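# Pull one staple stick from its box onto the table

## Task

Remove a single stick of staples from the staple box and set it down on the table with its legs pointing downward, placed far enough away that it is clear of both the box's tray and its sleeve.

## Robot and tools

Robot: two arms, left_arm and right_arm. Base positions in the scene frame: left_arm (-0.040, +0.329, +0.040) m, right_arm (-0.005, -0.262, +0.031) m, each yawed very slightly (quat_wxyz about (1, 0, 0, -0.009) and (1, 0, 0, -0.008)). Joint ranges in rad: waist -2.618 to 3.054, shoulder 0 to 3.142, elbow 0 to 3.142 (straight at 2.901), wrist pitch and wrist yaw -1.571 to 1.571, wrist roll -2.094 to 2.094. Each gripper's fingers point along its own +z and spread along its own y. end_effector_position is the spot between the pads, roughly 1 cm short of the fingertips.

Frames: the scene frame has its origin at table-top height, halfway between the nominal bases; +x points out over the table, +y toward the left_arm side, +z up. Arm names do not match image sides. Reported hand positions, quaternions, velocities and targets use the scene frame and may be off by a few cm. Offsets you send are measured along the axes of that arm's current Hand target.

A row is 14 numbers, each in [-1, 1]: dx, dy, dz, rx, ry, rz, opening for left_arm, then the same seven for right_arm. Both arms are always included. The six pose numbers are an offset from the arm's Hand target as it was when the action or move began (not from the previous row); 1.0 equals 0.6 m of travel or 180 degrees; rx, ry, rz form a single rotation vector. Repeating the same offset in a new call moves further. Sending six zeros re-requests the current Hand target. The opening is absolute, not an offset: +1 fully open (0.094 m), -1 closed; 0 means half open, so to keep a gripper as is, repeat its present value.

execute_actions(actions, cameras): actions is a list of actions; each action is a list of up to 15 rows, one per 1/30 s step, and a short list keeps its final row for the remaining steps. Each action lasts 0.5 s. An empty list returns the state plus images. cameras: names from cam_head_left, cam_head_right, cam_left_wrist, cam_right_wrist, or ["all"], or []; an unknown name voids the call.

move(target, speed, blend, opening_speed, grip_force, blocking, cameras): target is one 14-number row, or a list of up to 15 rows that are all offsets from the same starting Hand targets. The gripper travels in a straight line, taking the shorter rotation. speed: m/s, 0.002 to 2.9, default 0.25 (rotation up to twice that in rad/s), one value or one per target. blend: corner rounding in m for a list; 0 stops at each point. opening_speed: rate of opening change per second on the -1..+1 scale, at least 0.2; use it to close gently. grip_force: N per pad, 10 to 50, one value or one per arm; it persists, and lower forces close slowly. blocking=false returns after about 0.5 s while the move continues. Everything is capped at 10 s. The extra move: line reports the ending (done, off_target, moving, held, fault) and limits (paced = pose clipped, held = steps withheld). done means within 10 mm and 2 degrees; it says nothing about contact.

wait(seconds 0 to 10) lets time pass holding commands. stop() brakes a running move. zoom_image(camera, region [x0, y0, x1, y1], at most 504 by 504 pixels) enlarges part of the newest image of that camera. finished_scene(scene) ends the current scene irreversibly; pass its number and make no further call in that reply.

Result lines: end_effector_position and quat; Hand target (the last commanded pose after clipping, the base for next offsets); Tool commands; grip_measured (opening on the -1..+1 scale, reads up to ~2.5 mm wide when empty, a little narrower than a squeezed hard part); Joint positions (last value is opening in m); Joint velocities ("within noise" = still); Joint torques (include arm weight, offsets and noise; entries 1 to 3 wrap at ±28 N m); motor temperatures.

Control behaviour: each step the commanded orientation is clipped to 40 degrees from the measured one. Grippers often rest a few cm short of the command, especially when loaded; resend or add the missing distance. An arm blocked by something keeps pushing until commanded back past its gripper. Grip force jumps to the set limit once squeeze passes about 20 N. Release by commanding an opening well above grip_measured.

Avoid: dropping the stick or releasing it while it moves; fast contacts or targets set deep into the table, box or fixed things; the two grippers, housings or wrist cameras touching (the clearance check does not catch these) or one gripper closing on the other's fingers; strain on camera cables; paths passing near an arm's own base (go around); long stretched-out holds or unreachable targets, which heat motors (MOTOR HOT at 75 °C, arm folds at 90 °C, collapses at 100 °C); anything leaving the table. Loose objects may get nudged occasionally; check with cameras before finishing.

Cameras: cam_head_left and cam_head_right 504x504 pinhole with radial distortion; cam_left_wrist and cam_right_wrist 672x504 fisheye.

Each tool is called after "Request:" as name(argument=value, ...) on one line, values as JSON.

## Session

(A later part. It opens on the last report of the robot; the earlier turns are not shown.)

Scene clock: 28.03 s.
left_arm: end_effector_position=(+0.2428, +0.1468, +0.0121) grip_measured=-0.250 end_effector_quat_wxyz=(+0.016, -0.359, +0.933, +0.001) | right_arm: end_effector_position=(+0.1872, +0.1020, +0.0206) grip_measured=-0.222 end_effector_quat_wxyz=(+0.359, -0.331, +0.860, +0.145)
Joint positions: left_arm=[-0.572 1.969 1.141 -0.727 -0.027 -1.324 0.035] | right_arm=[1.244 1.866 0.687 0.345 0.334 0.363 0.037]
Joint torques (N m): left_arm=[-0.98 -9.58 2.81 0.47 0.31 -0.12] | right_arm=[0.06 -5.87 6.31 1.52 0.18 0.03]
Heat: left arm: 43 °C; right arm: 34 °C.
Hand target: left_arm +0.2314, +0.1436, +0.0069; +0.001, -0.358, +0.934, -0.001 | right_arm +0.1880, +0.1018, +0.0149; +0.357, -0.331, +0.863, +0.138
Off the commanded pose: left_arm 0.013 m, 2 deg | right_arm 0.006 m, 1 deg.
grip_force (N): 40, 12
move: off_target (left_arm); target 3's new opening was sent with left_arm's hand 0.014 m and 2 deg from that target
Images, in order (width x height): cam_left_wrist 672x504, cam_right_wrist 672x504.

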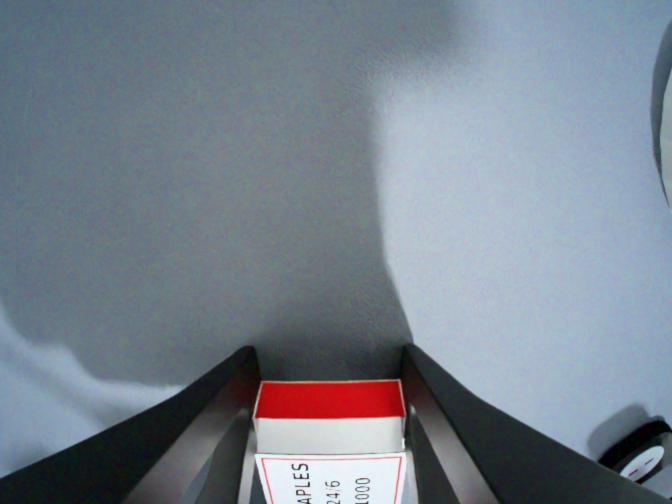

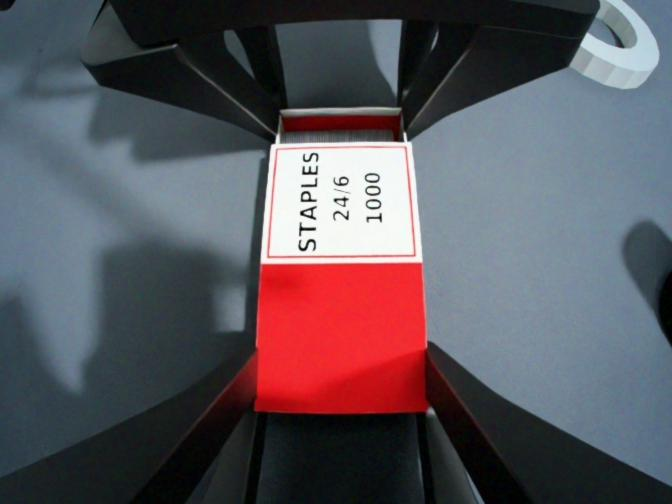

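Gripping the tray now. Pull.

Request:
move(target=[-0.055,0,-0.006,0,0,0,-0.38,0,0,0,0,0,0,-0.34], cameras=["cam_right_wrist","cam_left_wrist"], speed=0.06)

Scene clock: 29.10 s.
left_arm: end_effector_position=(+0.2457, +0.1532, +0.0133) grip_measured=-0.251 end_effector_quat_wxyz=(-0.016, -0.359, +0.933, -0.019) | right_arm: end_effector_position=(+0.1885, +0.1053, +0.0239) grip_measured=-0.222 end_effector_quat_wxyz=(+0.366, -0.330, +0.857, +0.151)
Joint positions: left_arm=[-0.511 1.969 1.146 -0.738 0.048 -1.264 0.035] | right_arm=[1.244 1.866 0.687 0.365 0.335 0.359 0.037]
Joint torques (N m): left_arm=[1.55 -7.99 5.83 0.31 -0.49 0.24] | right_arm=[0.06 -5.94 6.28 1.35 0.17 0.06]
Heat: left arm: 43 °C; right arm: 34 °C.
Hand target: left_arm +0.2558, +0.1656, +0.0104; +0.001, -0.358, +0.934, -0.001 | right_arm +0.1880, +0.1019, +0.0149; +0.357, -0.331, +0.862, +0.138
Off the commanded pose: left_arm 0.016 m, 3 deg | right_arm 0.010 m, 2 deg.
grip_force (N): 40, 12
move: off_target (left_arm)
Images, in order (width x height): cam_left_wrist 672x504, cam_right_wrist 672x504.

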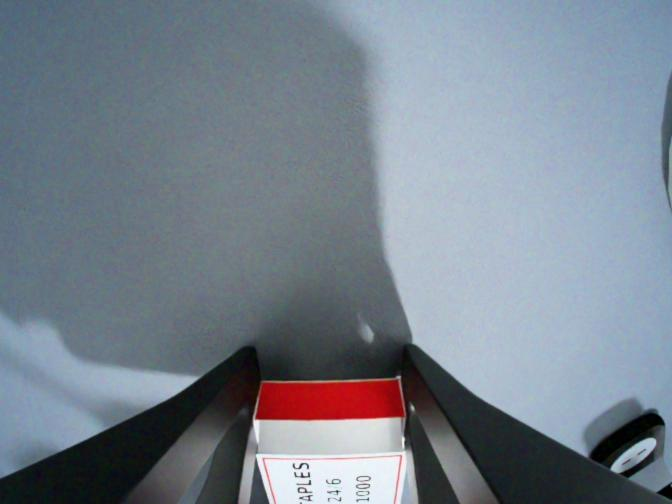

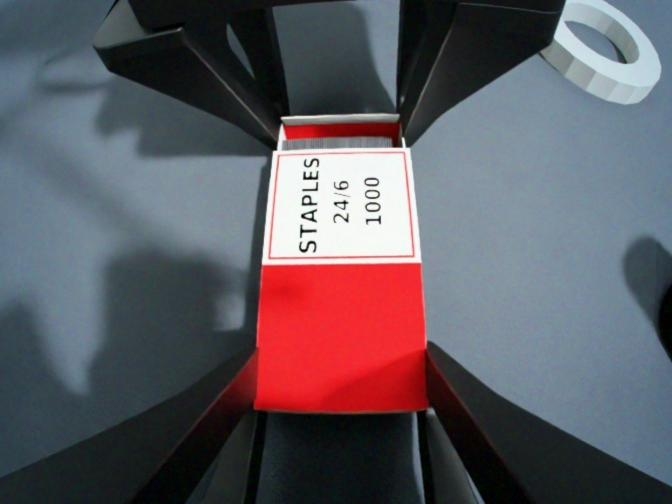

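Request:
move(target=[-0.04,0,-0.003,0,0,0,-0.38,0,0,0,0,0,0,-0.225], cameras=["cam_right_wrist","cam_left_wrist"], speed=0.06)

Scene clock: 30.10 s.
left_arm: end_effector_position=(+0.2532, +0.1615, +0.0205) grip_measured=-0.251 end_effector_quat_wxyz=(-0.035, -0.355, +0.934, -0.027) | right_arm: end_effector_position=(+0.1922, +0.1144, +0.0333) grip_measured=-0.220 end_effector_quat_wxyz=(+0.380, -0.324, +0.851, +0.165)
Joint positions: left_arm=[-0.457 1.974 1.185 -0.787 0.088 -1.203 0.035] | right_arm=[1.244 1.866 0.699 0.398 0.337 0.356 0.037]
Joint torques (N m): left_arm=[2.44 -6.97 6.24 0.51 -0.91 0.27] | right_arm=[0.06 -6.23 5.33 1.07 0.14 0.08]
Heat: left arm: 43 °C; right arm: 34 °C.
Hand target: left_arm +0.2738, +0.1817, +0.0124; +0.001, -0.358, +0.934, -0.001 | right_arm +0.1880, +0.1019, +0.0149; +0.357, -0.331, +0.863, +0.138
Off the commanded pose: left_arm 0.030 m, 5 deg | right_arm 0.023 m, 4 deg.
grip_force (N): 40, 12
move: off_target (left_arm, right_arm)
Images, in order (width x height): cam_left_wrist 672x504, cam_right_wrist 672x504.

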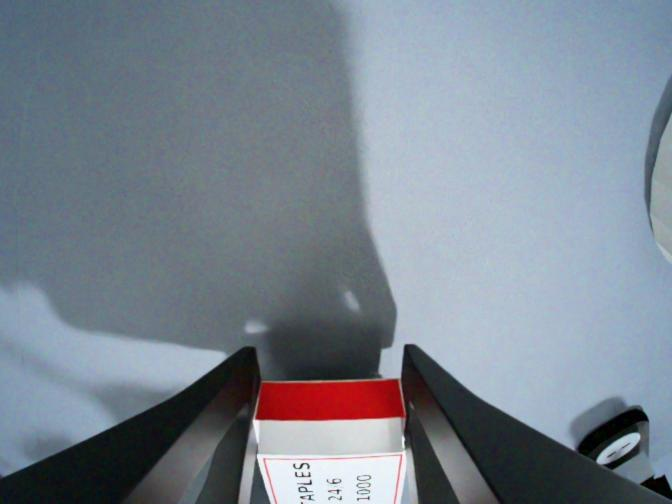

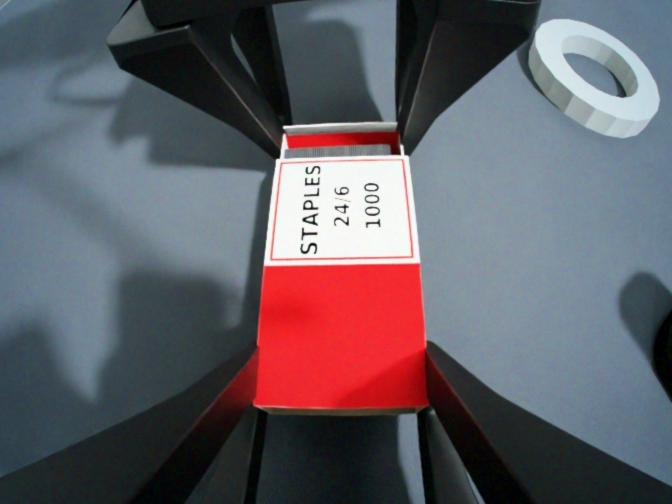

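Request:
move(target=[0,0,0,0,0,0,-0.4,0.02,0,-0.02,0,0,0,-0.36], cameras=["cam_right_wrist","cam_left_wrist"], speed=0.06, grip_force=[50,45])

Scene clock: 31.33 s.
left_arm: end_effector_position=(+0.2498, +0.1604, +0.0208) grip_measured=-0.259 end_effector_quat_wxyz=(-0.043, -0.353, +0.934, -0.029) | right_arm: end_effector_position=(+0.1880, +0.1131, +0.0323) grip_measured=-0.241 end_effector_quat_wxyz=(+0.385, -0.321, +0.849, +0.168)
Joint positions: left_arm=[-0.457 1.974 1.185 -0.797 0.103 -1.198 0.035] | right_arm=[1.259 1.866 0.677 0.428 0.353 0.367 0.036]
Joint torques (N m): left_arm=[2.43 -7.05 6.24 0.56 -1.06 0.21] | right_arm=[1.18 -8.77 2.37 0.94 0.16 0.17]
Heat: left arm: 43 °C; right arm: 34 °C.
Hand target: left_arm +0.2739, +0.1817, +0.0124; +0.001, -0.358, +0.934, -0.001 | right_arm +0.1755, +0.0906, +0.0150; +0.357, -0.331, +0.862, +0.138
Off the commanded pose: left_arm 0.033 m, 6 deg | right_arm 0.031 m, 5 deg.
grip_force (N): 50, 45
move: off_target (left_arm, right_arm)
Images, in order (width x height): cam_left_wrist 672x504, cam_right_wrist 672x504.

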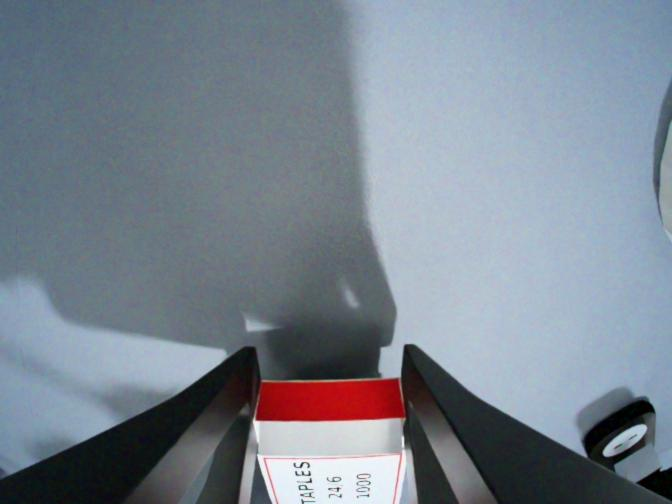

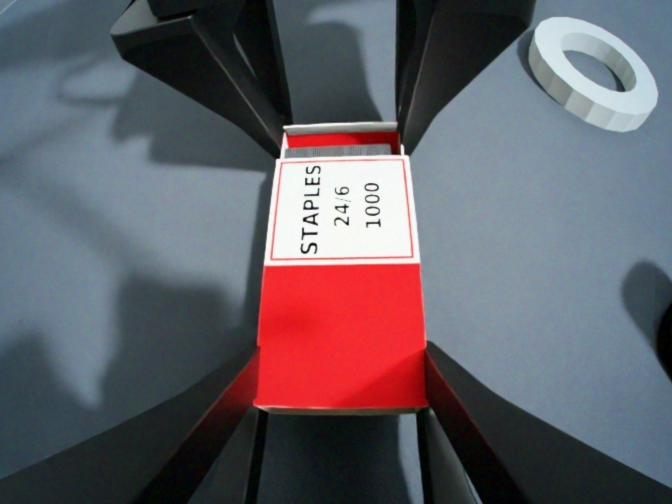

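Request:
move(target=[[0.02,0,0,0,0,0,-0.4,0,0,0,0,0,0,-0.36],[0.02,0,0,0,0,0,-0.4,0,0,0,0,0,0,-0.21]], cameras=["cam_right_wrist","cam_left_wrist"], speed=0.06)

Scene clock: 33.13 s.
left_arm: end_effector_position=(+0.2619, +0.1676, +0.0199) grip_measured=-0.259 end_effector_quat_wxyz=(-0.003, -0.355, +0.935, -0.012) | right_arm: end_effector_position=(+0.1829, +0.1061, +0.0247) grip_measured=-0.208 end_effector_quat_wxyz=(+0.376, -0.324, +0.853, +0.159)
Joint positions: left_arm=[-0.465 1.974 1.185 -0.767 0.021 -1.209 0.035] | right_arm=[1.266 1.866 0.662 0.412 0.355 0.376 0.037]
Joint torques (N m): left_arm=[0.61 -7.73 4.79 0.46 -0.19 0.01] | right_arm=[0.61 -8.72 3.49 1.04 0.15 0.11]
Heat: left arm: 44 °C; right arm: 34 °C.
Hand target: left_arm +0.2648, +0.1736, +0.0124; +0.001, -0.357, +0.934, -0.001 | right_arm +0.1755, +0.0906, +0.0150; +0.357, -0.331, +0.863, +0.138
Off the commanded pose: left_arm 0.010 m, 1 deg | right_arm 0.020 m, 3 deg.
grip_force (N): 50, 45
move: off_target (right_arm); target 2's new opening was sent with right_arm's hand 0.029 m and 5 deg from that target
Images, in order (width x height): cam_left_wrist 672x504, cam_right_wrist 672x504.

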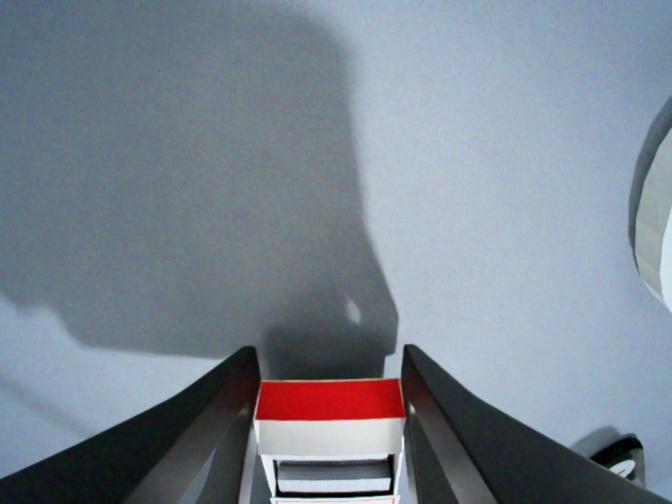

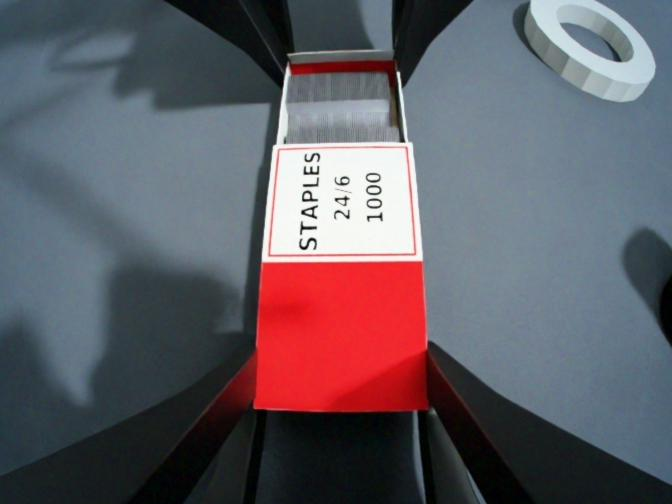

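Request:
move(target=[-0.035,0,0,0,0,0,-0.4,0,0,0,0,0,0,-0.21], cameras=["cam_right_wrist","cam_left_wrist"], speed=0.06)

Scene clock: 34.23 s.
left_arm: end_effector_position=(+0.2767, +0.1848, +0.0179) grip_measured=-0.259 end_effector_quat_wxyz=(+0.001, -0.359, +0.933, -0.012) | right_arm: end_effector_position=(+0.1815, +0.1036, +0.0219) grip_measured=-0.208 end_effector_quat_wxyz=(+0.370, -0.327, +0.856, +0.154)
Joint positions: left_arm=[-0.405 1.993 1.205 -0.765 0.015 -1.158 0.035] | right_arm=[1.267 1.866 0.662 0.395 0.355 0.378 0.037]
Joint torques (N m): left_arm=[0.27 -7.42 6.2 0.33 -0.13 0.07] | right_arm=[0.53 -8.69 3.51 1.2 0.17 0.09]
Heat: left arm: 44 °C; right arm: 34 °C.
Hand target: left_arm +0.2804, +0.1877, +0.0123; +0.001, -0.357, +0.934, -0.001 | right_arm +0.1755, +0.0906, +0.0150; +0.357, -0.331, +0.863, +0.138
Off the commanded pose: left_arm 0.007 m, 1 deg | right_arm 0.016 m, 3 deg.
grip_force (N): 50, 45
move: off_target (right_arm)
Images, in order (width x height): cam_left_wrist 672x504, cam_right_wrist 672x504.

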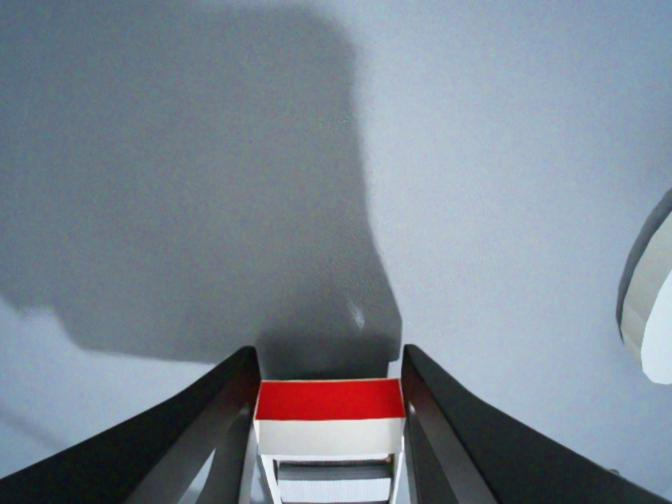

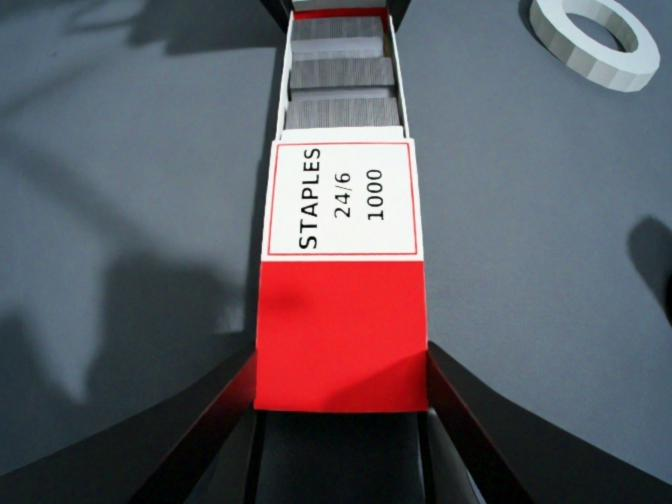

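Request:
move(target=[[0,0,0,0,0,0,-0.05,0,0,0,0,0,0,-0.21],[0,0,-0.1,0,0,0,-0.05,0,0,0,0,0,0,-0.21]], cameras=["cam_right_wrist","cam_left_wrist"], speed=0.1)

Request:
zoom_image(camera="cam_right_wrist", region=[230, 0, 450, 165])

Request:
zoom_image(camera="cam_left_wrist", region=[230, 260, 450, 425])

Scene clock: 37.53 s.
left_arm: end_effector_position=(+0.2738, +0.1862, +0.0591) grip_measured=-0.052 end_effector_quat_wxyz=(-0.017, -0.358, +0.934, +0.006) | right_arm: end_effector_position=(+0.1801, +0.0991, +0.0178) grip_measured=-0.208 end_effector_quat_wxyz=(+0.364, -0.328, +0.859, +0.147)
Joint positions: left_arm=[-0.405 1.954 1.33 -0.979 0.015 -1.155 0.045] | right_arm=[1.267 1.866 0.656 0.382 0.355 0.382 0.037]
Joint torques (N m): left_arm=[0.25 -12.34 6.09 0.2 -0.13 0.03] | right_arm=[0.53 -8.69 3.9 1.29 0.17 0.06]
Heat: left arm: 44 °C; right arm: 34 °C.
Hand target: left_arm +0.2804, +0.1877, +0.0723; +0.001, -0.357, +0.934, -0.001 | right_arm +0.1755, +0.0905, +0.0149; +0.357, -0.331, +0.863, +0.138
Off the commanded pose: left_arm 0.015 m, 2 deg | right_arm 0.010 m, 1 deg.
grip_force (N): 50, 45
move: off_target (left_arm)
Images, in order (width x height): cam_left_wrist 672x504, cam_right_wrist 672x504.

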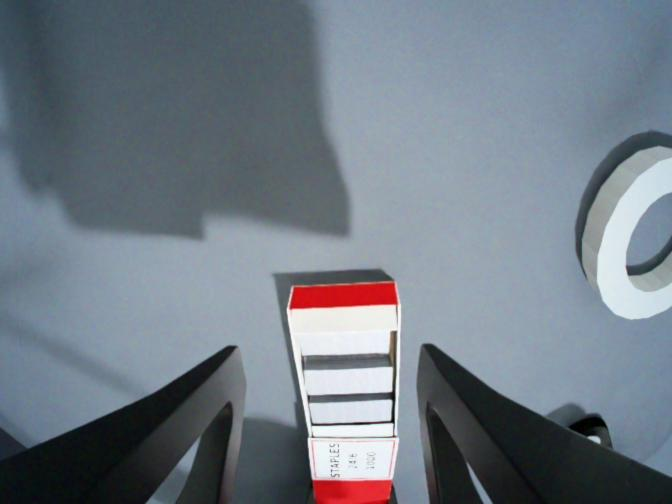

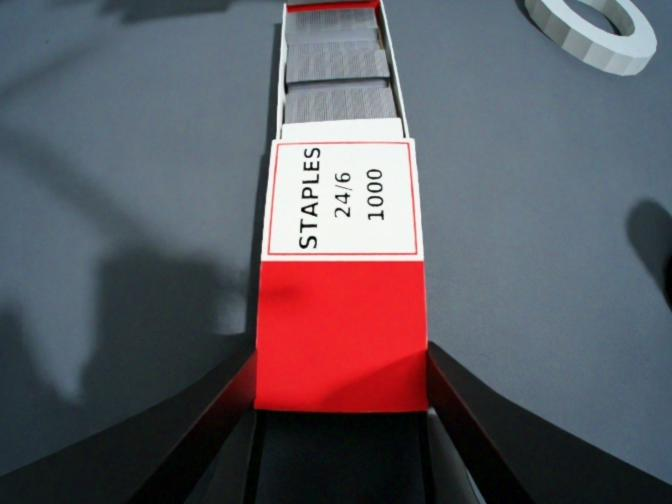

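Scaled by 2.291 from the camera's 672x504 image, which has a finer 960x720 frame.

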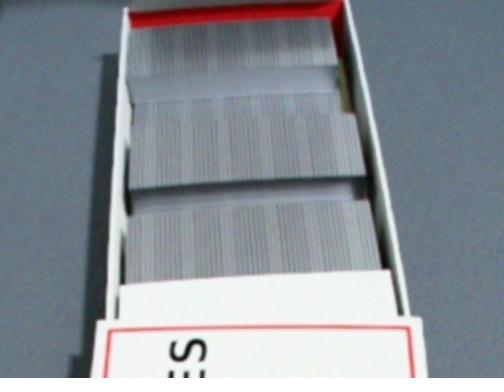

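Scaled by 2.291 from the camera's 672x504 image, which has a finer 960x720 frame.

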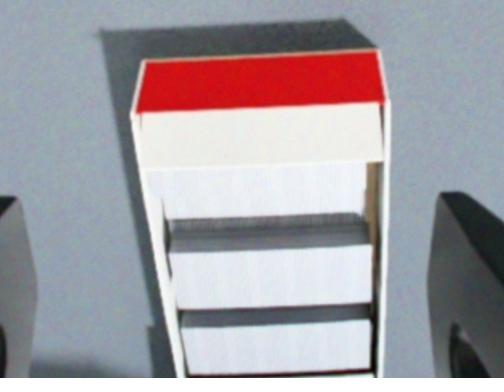

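Request:
move(target=[0.07,0,-0.27,0,0,0,1,0,0,0,0,0,0,-0.21], cameras=["cam_right_wrist","cam_left_wrist"])

Request:
zoom_image(camera="cam_left_wrist", region=[280, 150, 400, 240])

Scene clock: 39.80 s.
left_arm: end_effector_position=(+0.2505, +0.1559, +0.2280) grip_measured=+0.998 end_effector_quat_wxyz=(+0.000, -0.355, +0.935, -0.011) | right_arm: end_effector_position=(+0.1801, +0.0991, +0.0178) grip_measured=-0.208 end_effector_quat_wxyz=(+0.364, -0.328, +0.859, +0.147)
Joint positions: left_arm=[-0.515 1.839 1.859 -1.573 0.015 -1.259 0.094] | right_arm=[1.267 1.866 0.656 0.382 0.355 0.382 0.037]
Joint torques (N m): left_arm=[-0.12 -10.11 5.55 0.27 -0.13 -0.09] | right_arm=[0.53 -8.69 3.9 1.29 0.16 0.06]
Heat: left arm: 44 °C; right arm: 34 °C.
Hand target: left_arm +0.2486, +0.1597, +0.2342; +0.001, -0.358, +0.934, -0.001 | right_arm +0.1755, +0.0905, +0.0149; +0.357, -0.331, +0.863, +0.138
Off the commanded pose: left_arm 0.007 m, 1 deg | right_arm 0.010 m, 1 deg.
joint sent to its limit (left arm) — joint 4 (wrist pitch), lower limit. The joint targets still meet the commanded pose.
grip_force (N): 50, 45
move: done
Images, in order (width x height): cam_left_wrist 672x504, cam_right_wrist 672x504.

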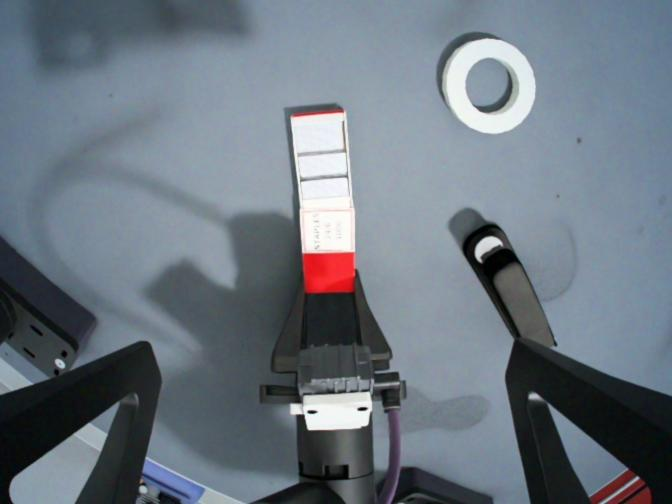

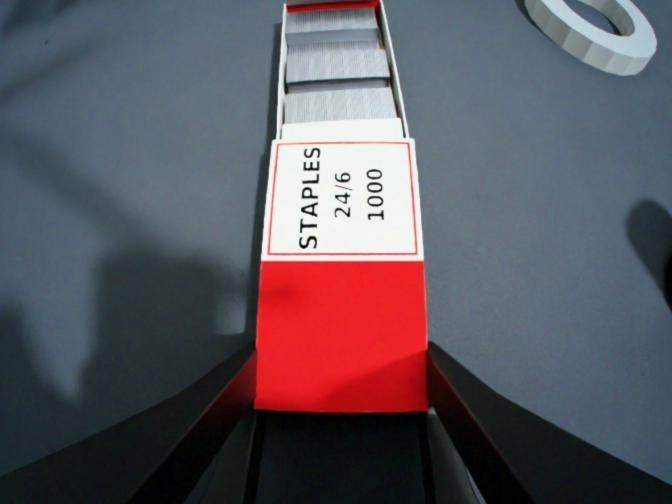

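Scaled by 4.200 from the camera's 672x504 image, which has a finer 960x720 frame.

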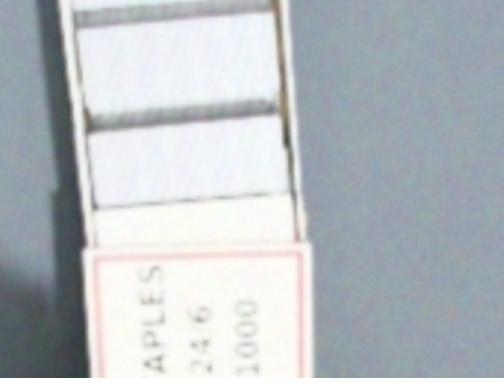

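Request:
zoom_image(camera="cam_left_wrist", region=[270, 95, 370, 170])

Request:
zoom_image(camera="cam_left_wrist", region=[270, 140, 370, 215])

Scaled by 5.040 from the camera's 672x504 image, which has a finer 960x720 frame.

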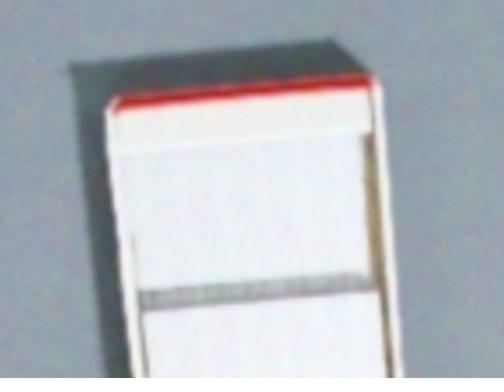

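Scaled by 5.040 from the camera's 672x504 image, which has a finer 960x720 frame.

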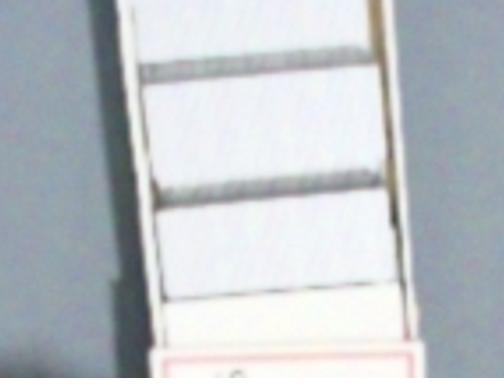

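Request:
execute_actions(actions=[])

Request:
zoom_image(camera="cam_head_left", region=[80, 120, 240, 280])

Request:
zoom_image(camera="cam_head_right", region=[80, 120, 240, 280])

Scene clock: 40.23 s.
left_arm: end_effector_position=(+0.2504, +0.1560, +0.2280) grip_measured=+0.998 end_effector_quat_wxyz=(-0.001, -0.355, +0.935, -0.011) | right_arm: end_effector_position=(+0.1801, +0.0991, +0.0178) grip_measured=-0.208 end_effector_quat_wxyz=(+0.364, -0.328, +0.859, +0.147)
Joint positions: left_arm=[-0.515 1.839 1.859 -1.574 0.015 -1.259 0.094] | right_arm=[1.267 1.866 0.656 0.382 0.355 0.382 0.037]
Joint velocities: within noise
Joint torques (N m): left_arm=[-0.13 -10.11 5.55 0.26 -0.13 -0.08] | right_arm=[0.53 -8.69 3.92 1.29 0.16 0.06]
Motor temperatures (°C): left_arm=[27 31 44 26 24 27 24] | right_arm=[26 31 34 29 23 25 25]
Heat: left arm: 44 °C; right arm: 34 °C.
Hand target: left_arm +0.2486, +0.1597, +0.2342; +0.001, -0.357, +0.934, -0.001 | right_arm +0.1755, +0.0905, +0.0149; +0.357, -0.331, +0.863, +0.138
Tool commands: left_gripper/opening=+1.0 right_gripper/opening=-0.21
Off the commanded pose: left_arm 0.007 m, 1 deg | right_arm 0.010 m, 1 deg.
grip_force (N): 50, 45

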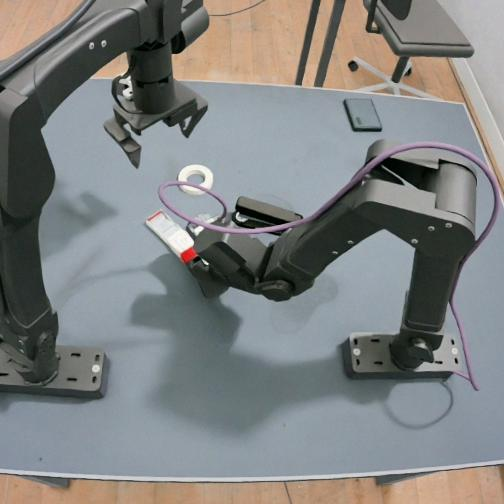

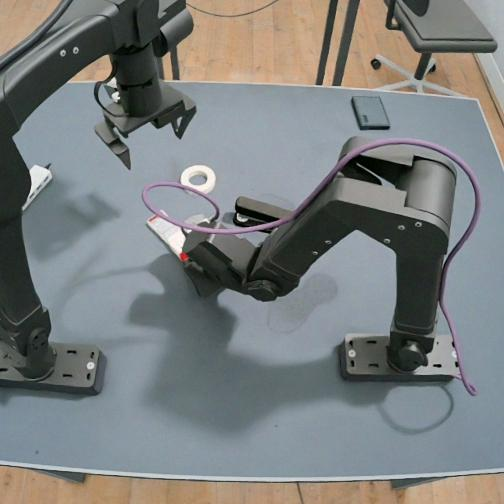

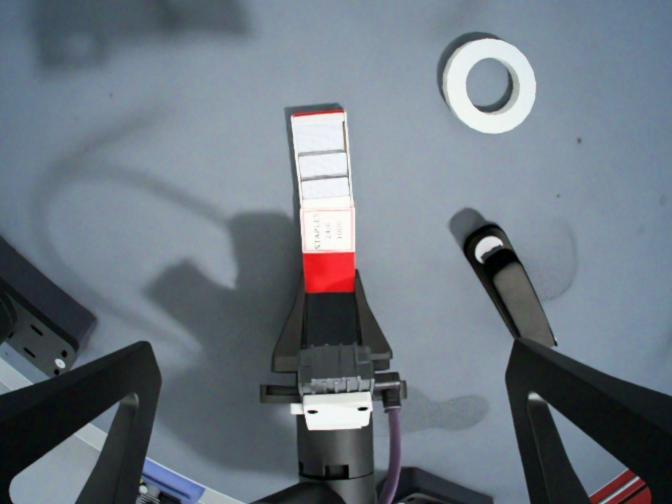

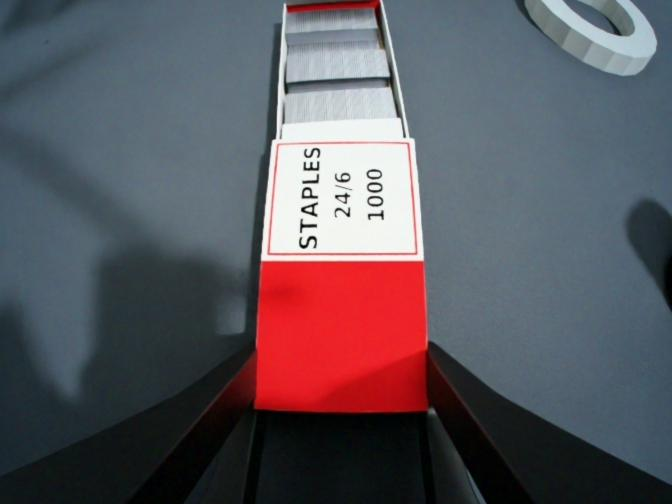

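Scaled by 3.150 from the camera's 504x504 image, which has a finer 720x720 frame.

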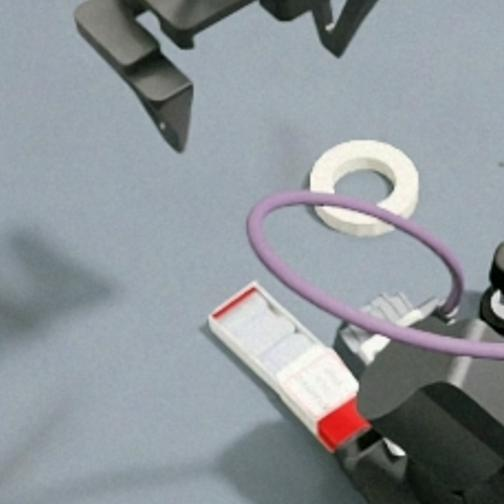

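Scaled by 3.150 from the camera's 504x504 image, which has a finer 720x720 frame.

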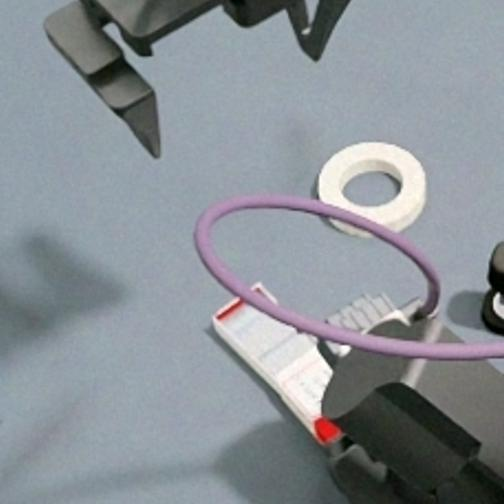

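Request:
move(target=[[0,0,0,0,0,0,1,0,0,0,0,0,0,0.1],[0,0,0,0,0,0,-0.3,0,0,-0.25,0,0,0,0.1],[0.0095,0.005,0.223,0,0,0.478,-0.3,0,0,-0.25,0,0,0,0.1]], cameras=["all"])

Request:
zoom_image(camera="cam_left_wrist", region=[230, 200, 450, 365])

Scene clock: 47.53 s.
left_arm: end_effector_position=(+0.2433, +0.1585, +0.1010) grip_measured=-0.298 end_effector_quat_wxyz=(-0.003, +0.371, +0.929, -0.001) | right_arm: end_effector_position=(+0.0957, +0.0145, +0.1084) grip_measured=+0.099 end_effector_quat_wxyz=(+0.348, -0.339, +0.864, +0.131)
Joint positions: left_arm=[-0.525 1.83 1.339 -1.085 0.003 0.215 0.033] | right_arm=[1.541 1.19 0.553 -0.343 0.512 0.619 0.052]
Joint torques (N m): left_arm=[-0.32 -9.44 4.49 0.43 -0.01 0.07] | right_arm=[0.51 -3.64 9.88 1.12 0.35 0.08]
Heat: left arm: 44 °C; right arm: 34 °C.
Hand target: left_arm +0.2427, +0.1581, +0.1004; +0.001, +0.376, +0.927, +0.000 | right_arm +0.0968, +0.0195, +0.1210; +0.357, -0.331, +0.863, +0.138
Off the commanded pose: left_arm 0.001 m, 1 deg | right_arm 0.014 m, 2 deg.
grip_force (N): 50, 45
move: off_target (right_arm)

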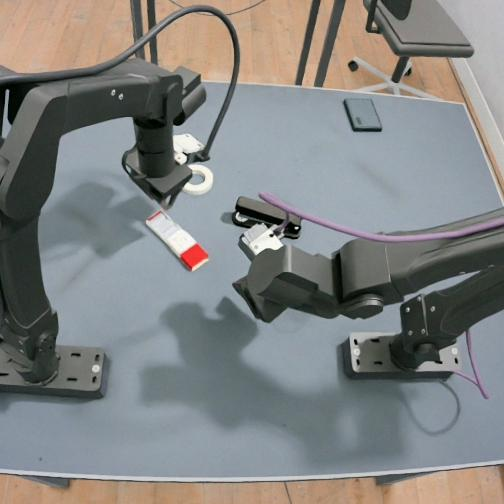

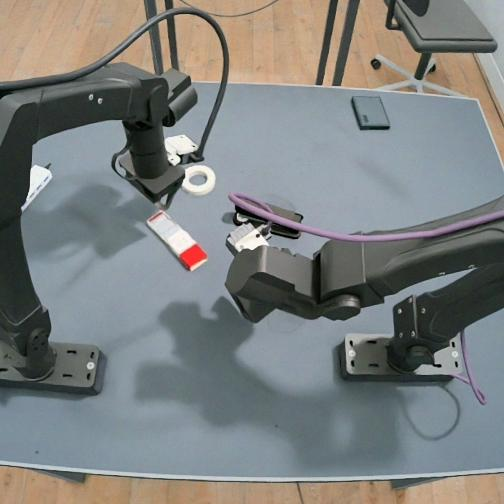

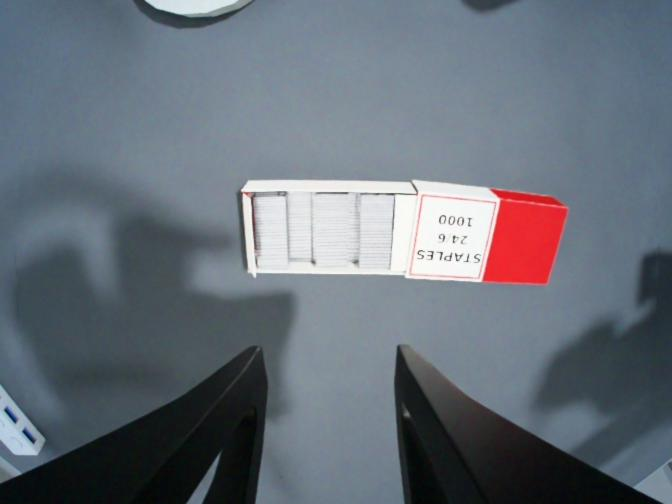

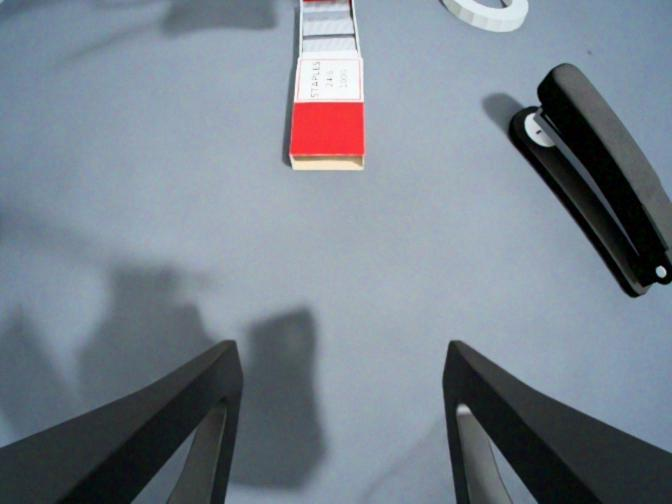

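Scaled by 2.291 from the camera's 672x504 image, which has a finer 960x720 frame.

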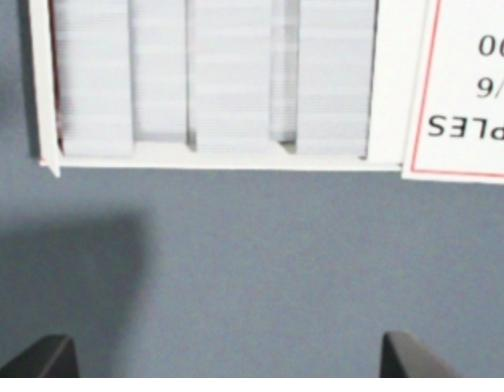

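Request:
move(target=[0,0,0.085,0,0,0,-0.55,0,0,0,0,0,0,0.1], cameras=["cam_left_wrist"], speed=0.12)

Request:
zoom_image(camera="cam_left_wrist", region=[220, 240, 460, 420])

Scene clock: 49.07 s.
left_arm: end_effector_position=(+0.2443, +0.1579, +0.0587) grip_measured=-0.548 end_effector_quat_wxyz=(+0.010, +0.371, +0.929, -0.003) | right_arm: end_effector_position=(+0.0957, +0.0145, +0.1084) grip_measured=+0.099 end_effector_quat_wxyz=(+0.348, -0.339, +0.864, +0.131)
Joint positions: left_arm=[-0.525 1.864 1.205 -0.892 0.003 0.217 0.021] | right_arm=[1.541 1.19 0.553 -0.343 0.512 0.619 0.052]
Joint torques (N m): left_arm=[-0.32 -6.91 4.63 0.5 -0.01 0.06] | right_arm=[0.53 -3.64 9.88 1.11 0.35 0.08]
Heat: left arm: 44 °C; right arm: 35 °C.
Hand target: left_arm +0.2429, +0.1580, +0.0494; +0.001, +0.376, +0.927, +0.000 | right_arm +0.0968, +0.0195, +0.1210; +0.357, -0.331, +0.863, +0.138
Off the commanded pose: left_arm 0.009 m, 1 deg | right_arm 0.014 m, 2 deg.
grip_force (N): 50, 45
move: off_target (right_arm)
Images, in order (width x height): cam_left_wrist 672x504.

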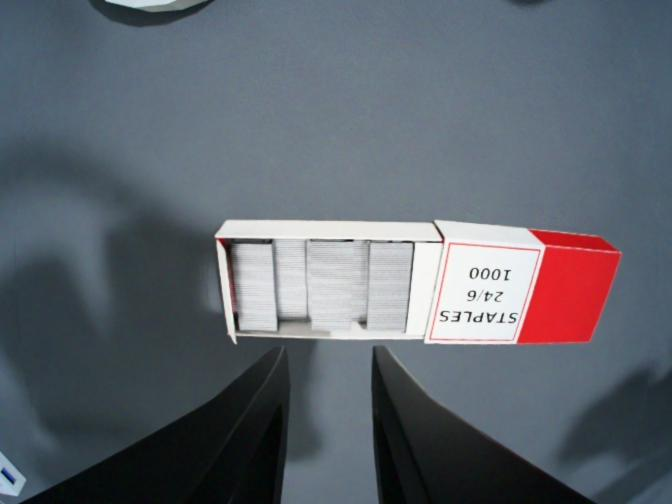

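Scaled by 2.100 from the camera's 672x504 image, which has a finer 960x720 frame.

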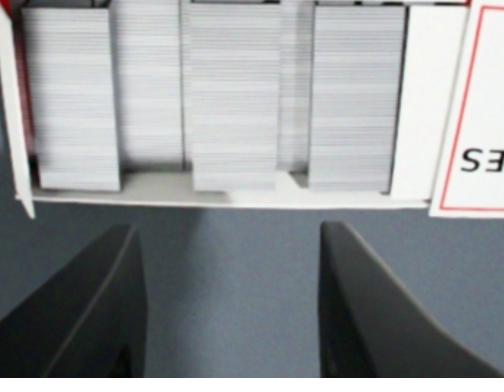

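Request:
move(target=[0,-0.0005,0.045,0,0,0,-0.66,0,0,0,0,0,0,0.1], cameras=["cam_left_wrist"], speed=0.08)

Request:
zoom_image(camera="cam_left_wrist", region=[220, 260, 460, 440])

Scene clock: 50.47 s.
left_arm: end_effector_position=(+0.2456, +0.1571, +0.0329) grip_measured=-0.658 end_effector_quat_wxyz=(+0.011, +0.371, +0.929, -0.003) | right_arm: end_effector_position=(+0.0957, +0.0145, +0.1084) grip_measured=+0.099 end_effector_quat_wxyz=(+0.348, -0.339, +0.864, +0.131)
Joint positions: left_arm=[-0.525 1.911 1.154 -0.791 0.003 0.217 0.016] | right_arm=[1.541 1.19 0.553 -0.343 0.512 0.619 0.052]
Joint torques (N m): left_arm=[-0.39 -6.91 4.31 0.5 -0.01 0.05] | right_arm=[0.51 -3.64 9.88 1.12 0.36 0.08]
Heat: left arm: 43 °C; right arm: 35 °C.
Hand target: left_arm +0.2427, +0.1578, +0.0225; +0.001, +0.376, +0.927, +0.000 | right_arm +0.0968, +0.0195, +0.1210; +0.357, -0.331, +0.863, +0.138
Off the commanded pose: left_arm 0.011 m, 1 deg | right_arm 0.014 m, 2 deg.
grip_force (N): 50, 45
move: off_target (left_arm, right_arm)
Images, in order (width x height): cam_left_wrist 672x504.

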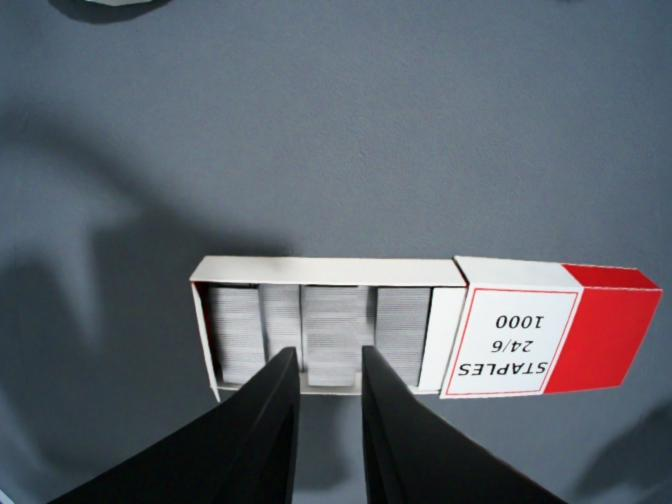

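Scaled by 2.100 from the camera's 672x504 image, which has a finer 960x720 frame.

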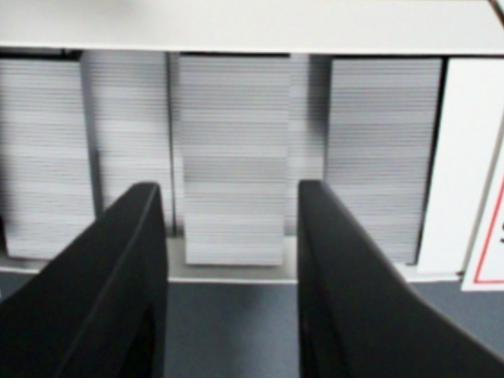

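Request:
move(target=[0,-0.0007,0.019,0,0,0,-0.66,0,0,0,0,0,0,0.1], cameras=["cam_left_wrist"], speed=0.05)

Request:
zoom_image(camera="cam_left_wrist", region=[220, 280, 460, 460])

Scene clock: 51.80 s.
left_arm: end_effector_position=(+0.2465, +0.1566, +0.0224) grip_measured=-0.658 end_effector_quat_wxyz=(+0.013, +0.371, +0.928, -0.004) | right_arm: end_effector_position=(+0.0957, +0.0145, +0.1084) grip_measured=+0.099 end_effector_quat_wxyz=(+0.348, -0.339, +0.864, +0.131)
Joint positions: left_arm=[-0.525 1.932 1.136 -0.748 0.003 0.217 0.016] | right_arm=[1.541 1.19 0.553 -0.343 0.512 0.619 0.052]
Joint torques (N m): left_arm=[-0.47 -6.86 4.12 0.52 -0.01 0.03] | right_arm=[0.51 -3.64 9.89 1.12 0.35 0.08]
Heat: left arm: 43 °C; right arm: 35 °C.
Hand target: left_arm +0.2425, +0.1575, +0.0110; +0.001, +0.376, +0.927, +0.000 | right_arm +0.0968, +0.0195, +0.1210; +0.357, -0.331, +0.863, +0.138
Off the commanded pose: left_arm 0.012 m, 2 deg | right_arm 0.014 m, 2 deg.
grip_force (N): 50, 45
move: off_target (left_arm, right_arm)
Images, in order (width x height): cam_left_wrist 672x504.

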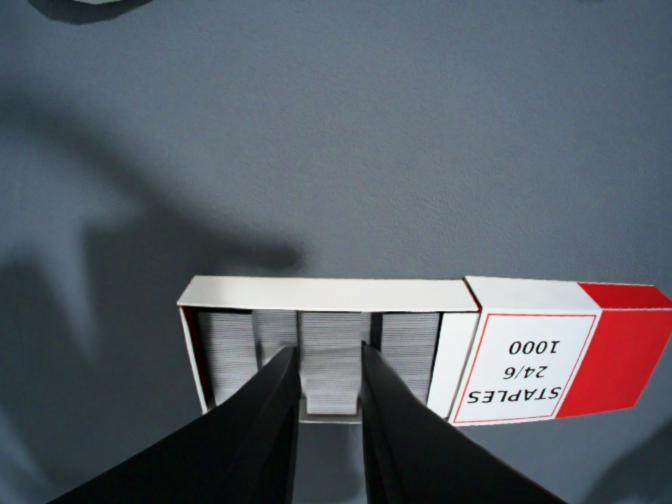

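Scaled by 2.100 from the camera's 672x504 image, which has a finer 960x720 frame.

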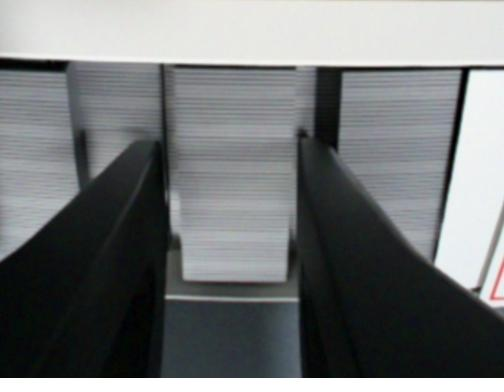

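Request:
move(target=[0,-0.0015,0.011,0,0,0,-0.65,0,0,0,0,0,0,0.1], cameras=["cam_left_wrist"], speed=0.04)

Request:
zoom_image(camera="cam_left_wrist", region=[220, 280, 460, 460])

Scene clock: 52.67 s.
left_arm: end_effector_position=(+0.2463, +0.1557, +0.0187) grip_measured=-0.652 end_effector_quat_wxyz=(+0.014, +0.373, +0.928, -0.004) | right_arm: end_effector_position=(+0.0957, +0.0145, +0.1084) grip_measured=+0.099 end_effector_quat_wxyz=(+0.348, -0.339, +0.864, +0.131)
Joint positions: left_arm=[-0.529 1.939 1.128 -0.731 0.002 0.217 0.016] | right_arm=[1.541 1.19 0.553 -0.343 0.512 0.619 0.052]
Joint torques (N m): left_arm=[-0.44 -6.42 3.82 0.59 0 0] | right_arm=[0.51 -3.63 9.89 1.12 0.35 0.08]
Heat: left arm: 43 °C; right arm: 35 °C.
Hand target: left_arm +0.2419, +0.1569, +0.0045; +0.001, +0.376, +0.927, +0.000 | right_arm +0.0968, +0.0195, +0.1210; +0.357, -0.331, +0.863, +0.138
Off the commanded pose: left_arm 0.015 m, 2 deg | right_arm 0.014 m, 2 deg.
grip_force (N): 50, 45
move: off_target (left_arm, right_arm)
Images, in order (width x height): cam_left_wrist 672x504.

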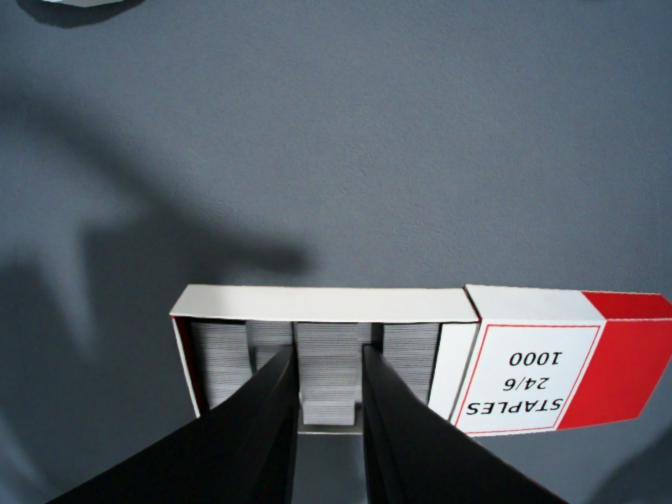

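Scaled by 2.100 from the camera's 672x504 image, which has a finer 960x720 frame.

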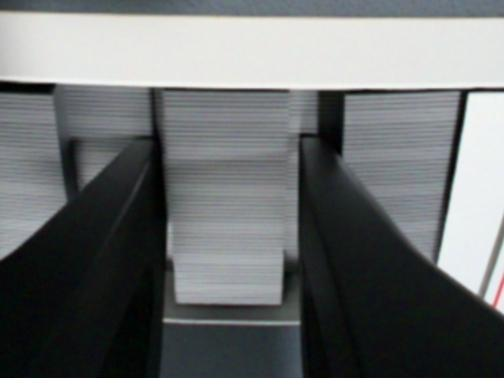

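Request:
move(target=[0.0,0.0012,0.009,0,0,0,-0.65,0,0,0,0,0,0,0.1], cameras=["cam_left_wrist"], speed=0.03)

Request:
zoom_image(camera="cam_left_wrist", region=[220, 280, 460, 460])

Scene clock: 53.60 s.
left_arm: end_effector_position=(+0.2465, +0.1556, +0.0184) grip_measured=-0.652 end_effector_quat_wxyz=(+0.015, +0.373, +0.928, -0.004) | right_arm: end_effector_position=(+0.0957, +0.0145, +0.1084) grip_measured=+0.099 end_effector_quat_wxyz=(+0.348, -0.339, +0.864, +0.131)
Joint positions: left_arm=[-0.529 1.939 1.127 -0.728 0.002 0.217 0.016] | right_arm=[1.541 1.19 0.553 -0.343 0.512 0.619 0.052]
Joint torques (N m): left_arm=[-0.27 -5.57 3.36 0.75 0 0.03] | right_arm=[0.51 -3.64 9.89 1.12 0.36 0.08]
Heat: left arm: 43 °C; right arm: 35 °C.
Hand target: left_arm +0.2425, +0.1573, -0.0009; +0.001, +0.376, +0.927, +0.000 | right_arm +0.0968, +0.0195, +0.1210; +0.357, -0.331, +0.863, +0.138
Off the commanded pose: left_arm 0.020 m, 2 deg | right_arm 0.014 m, 2 deg.
grip_force (N): 50, 45
move: off_target (left_arm, right_arm)
Images, in order (width x height): cam_left_wrist 672x504.

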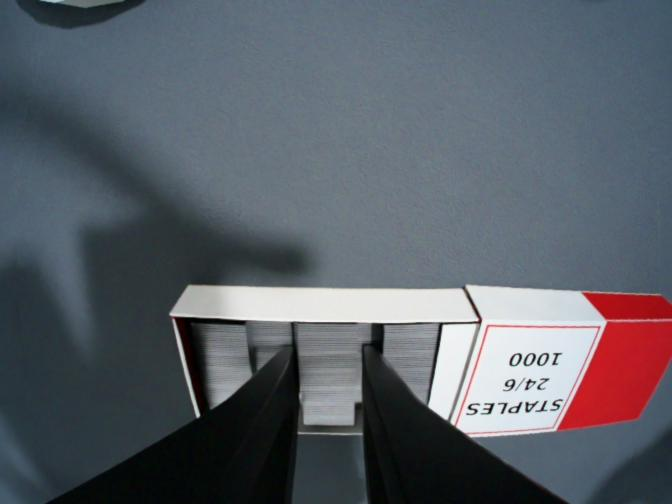

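Scaled by 2.100 from the camera's 672x504 image, which has a finer 960x720 frame.

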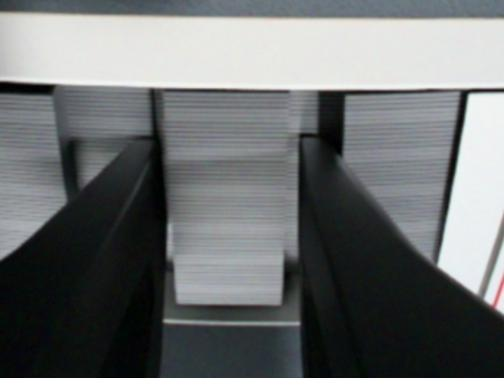

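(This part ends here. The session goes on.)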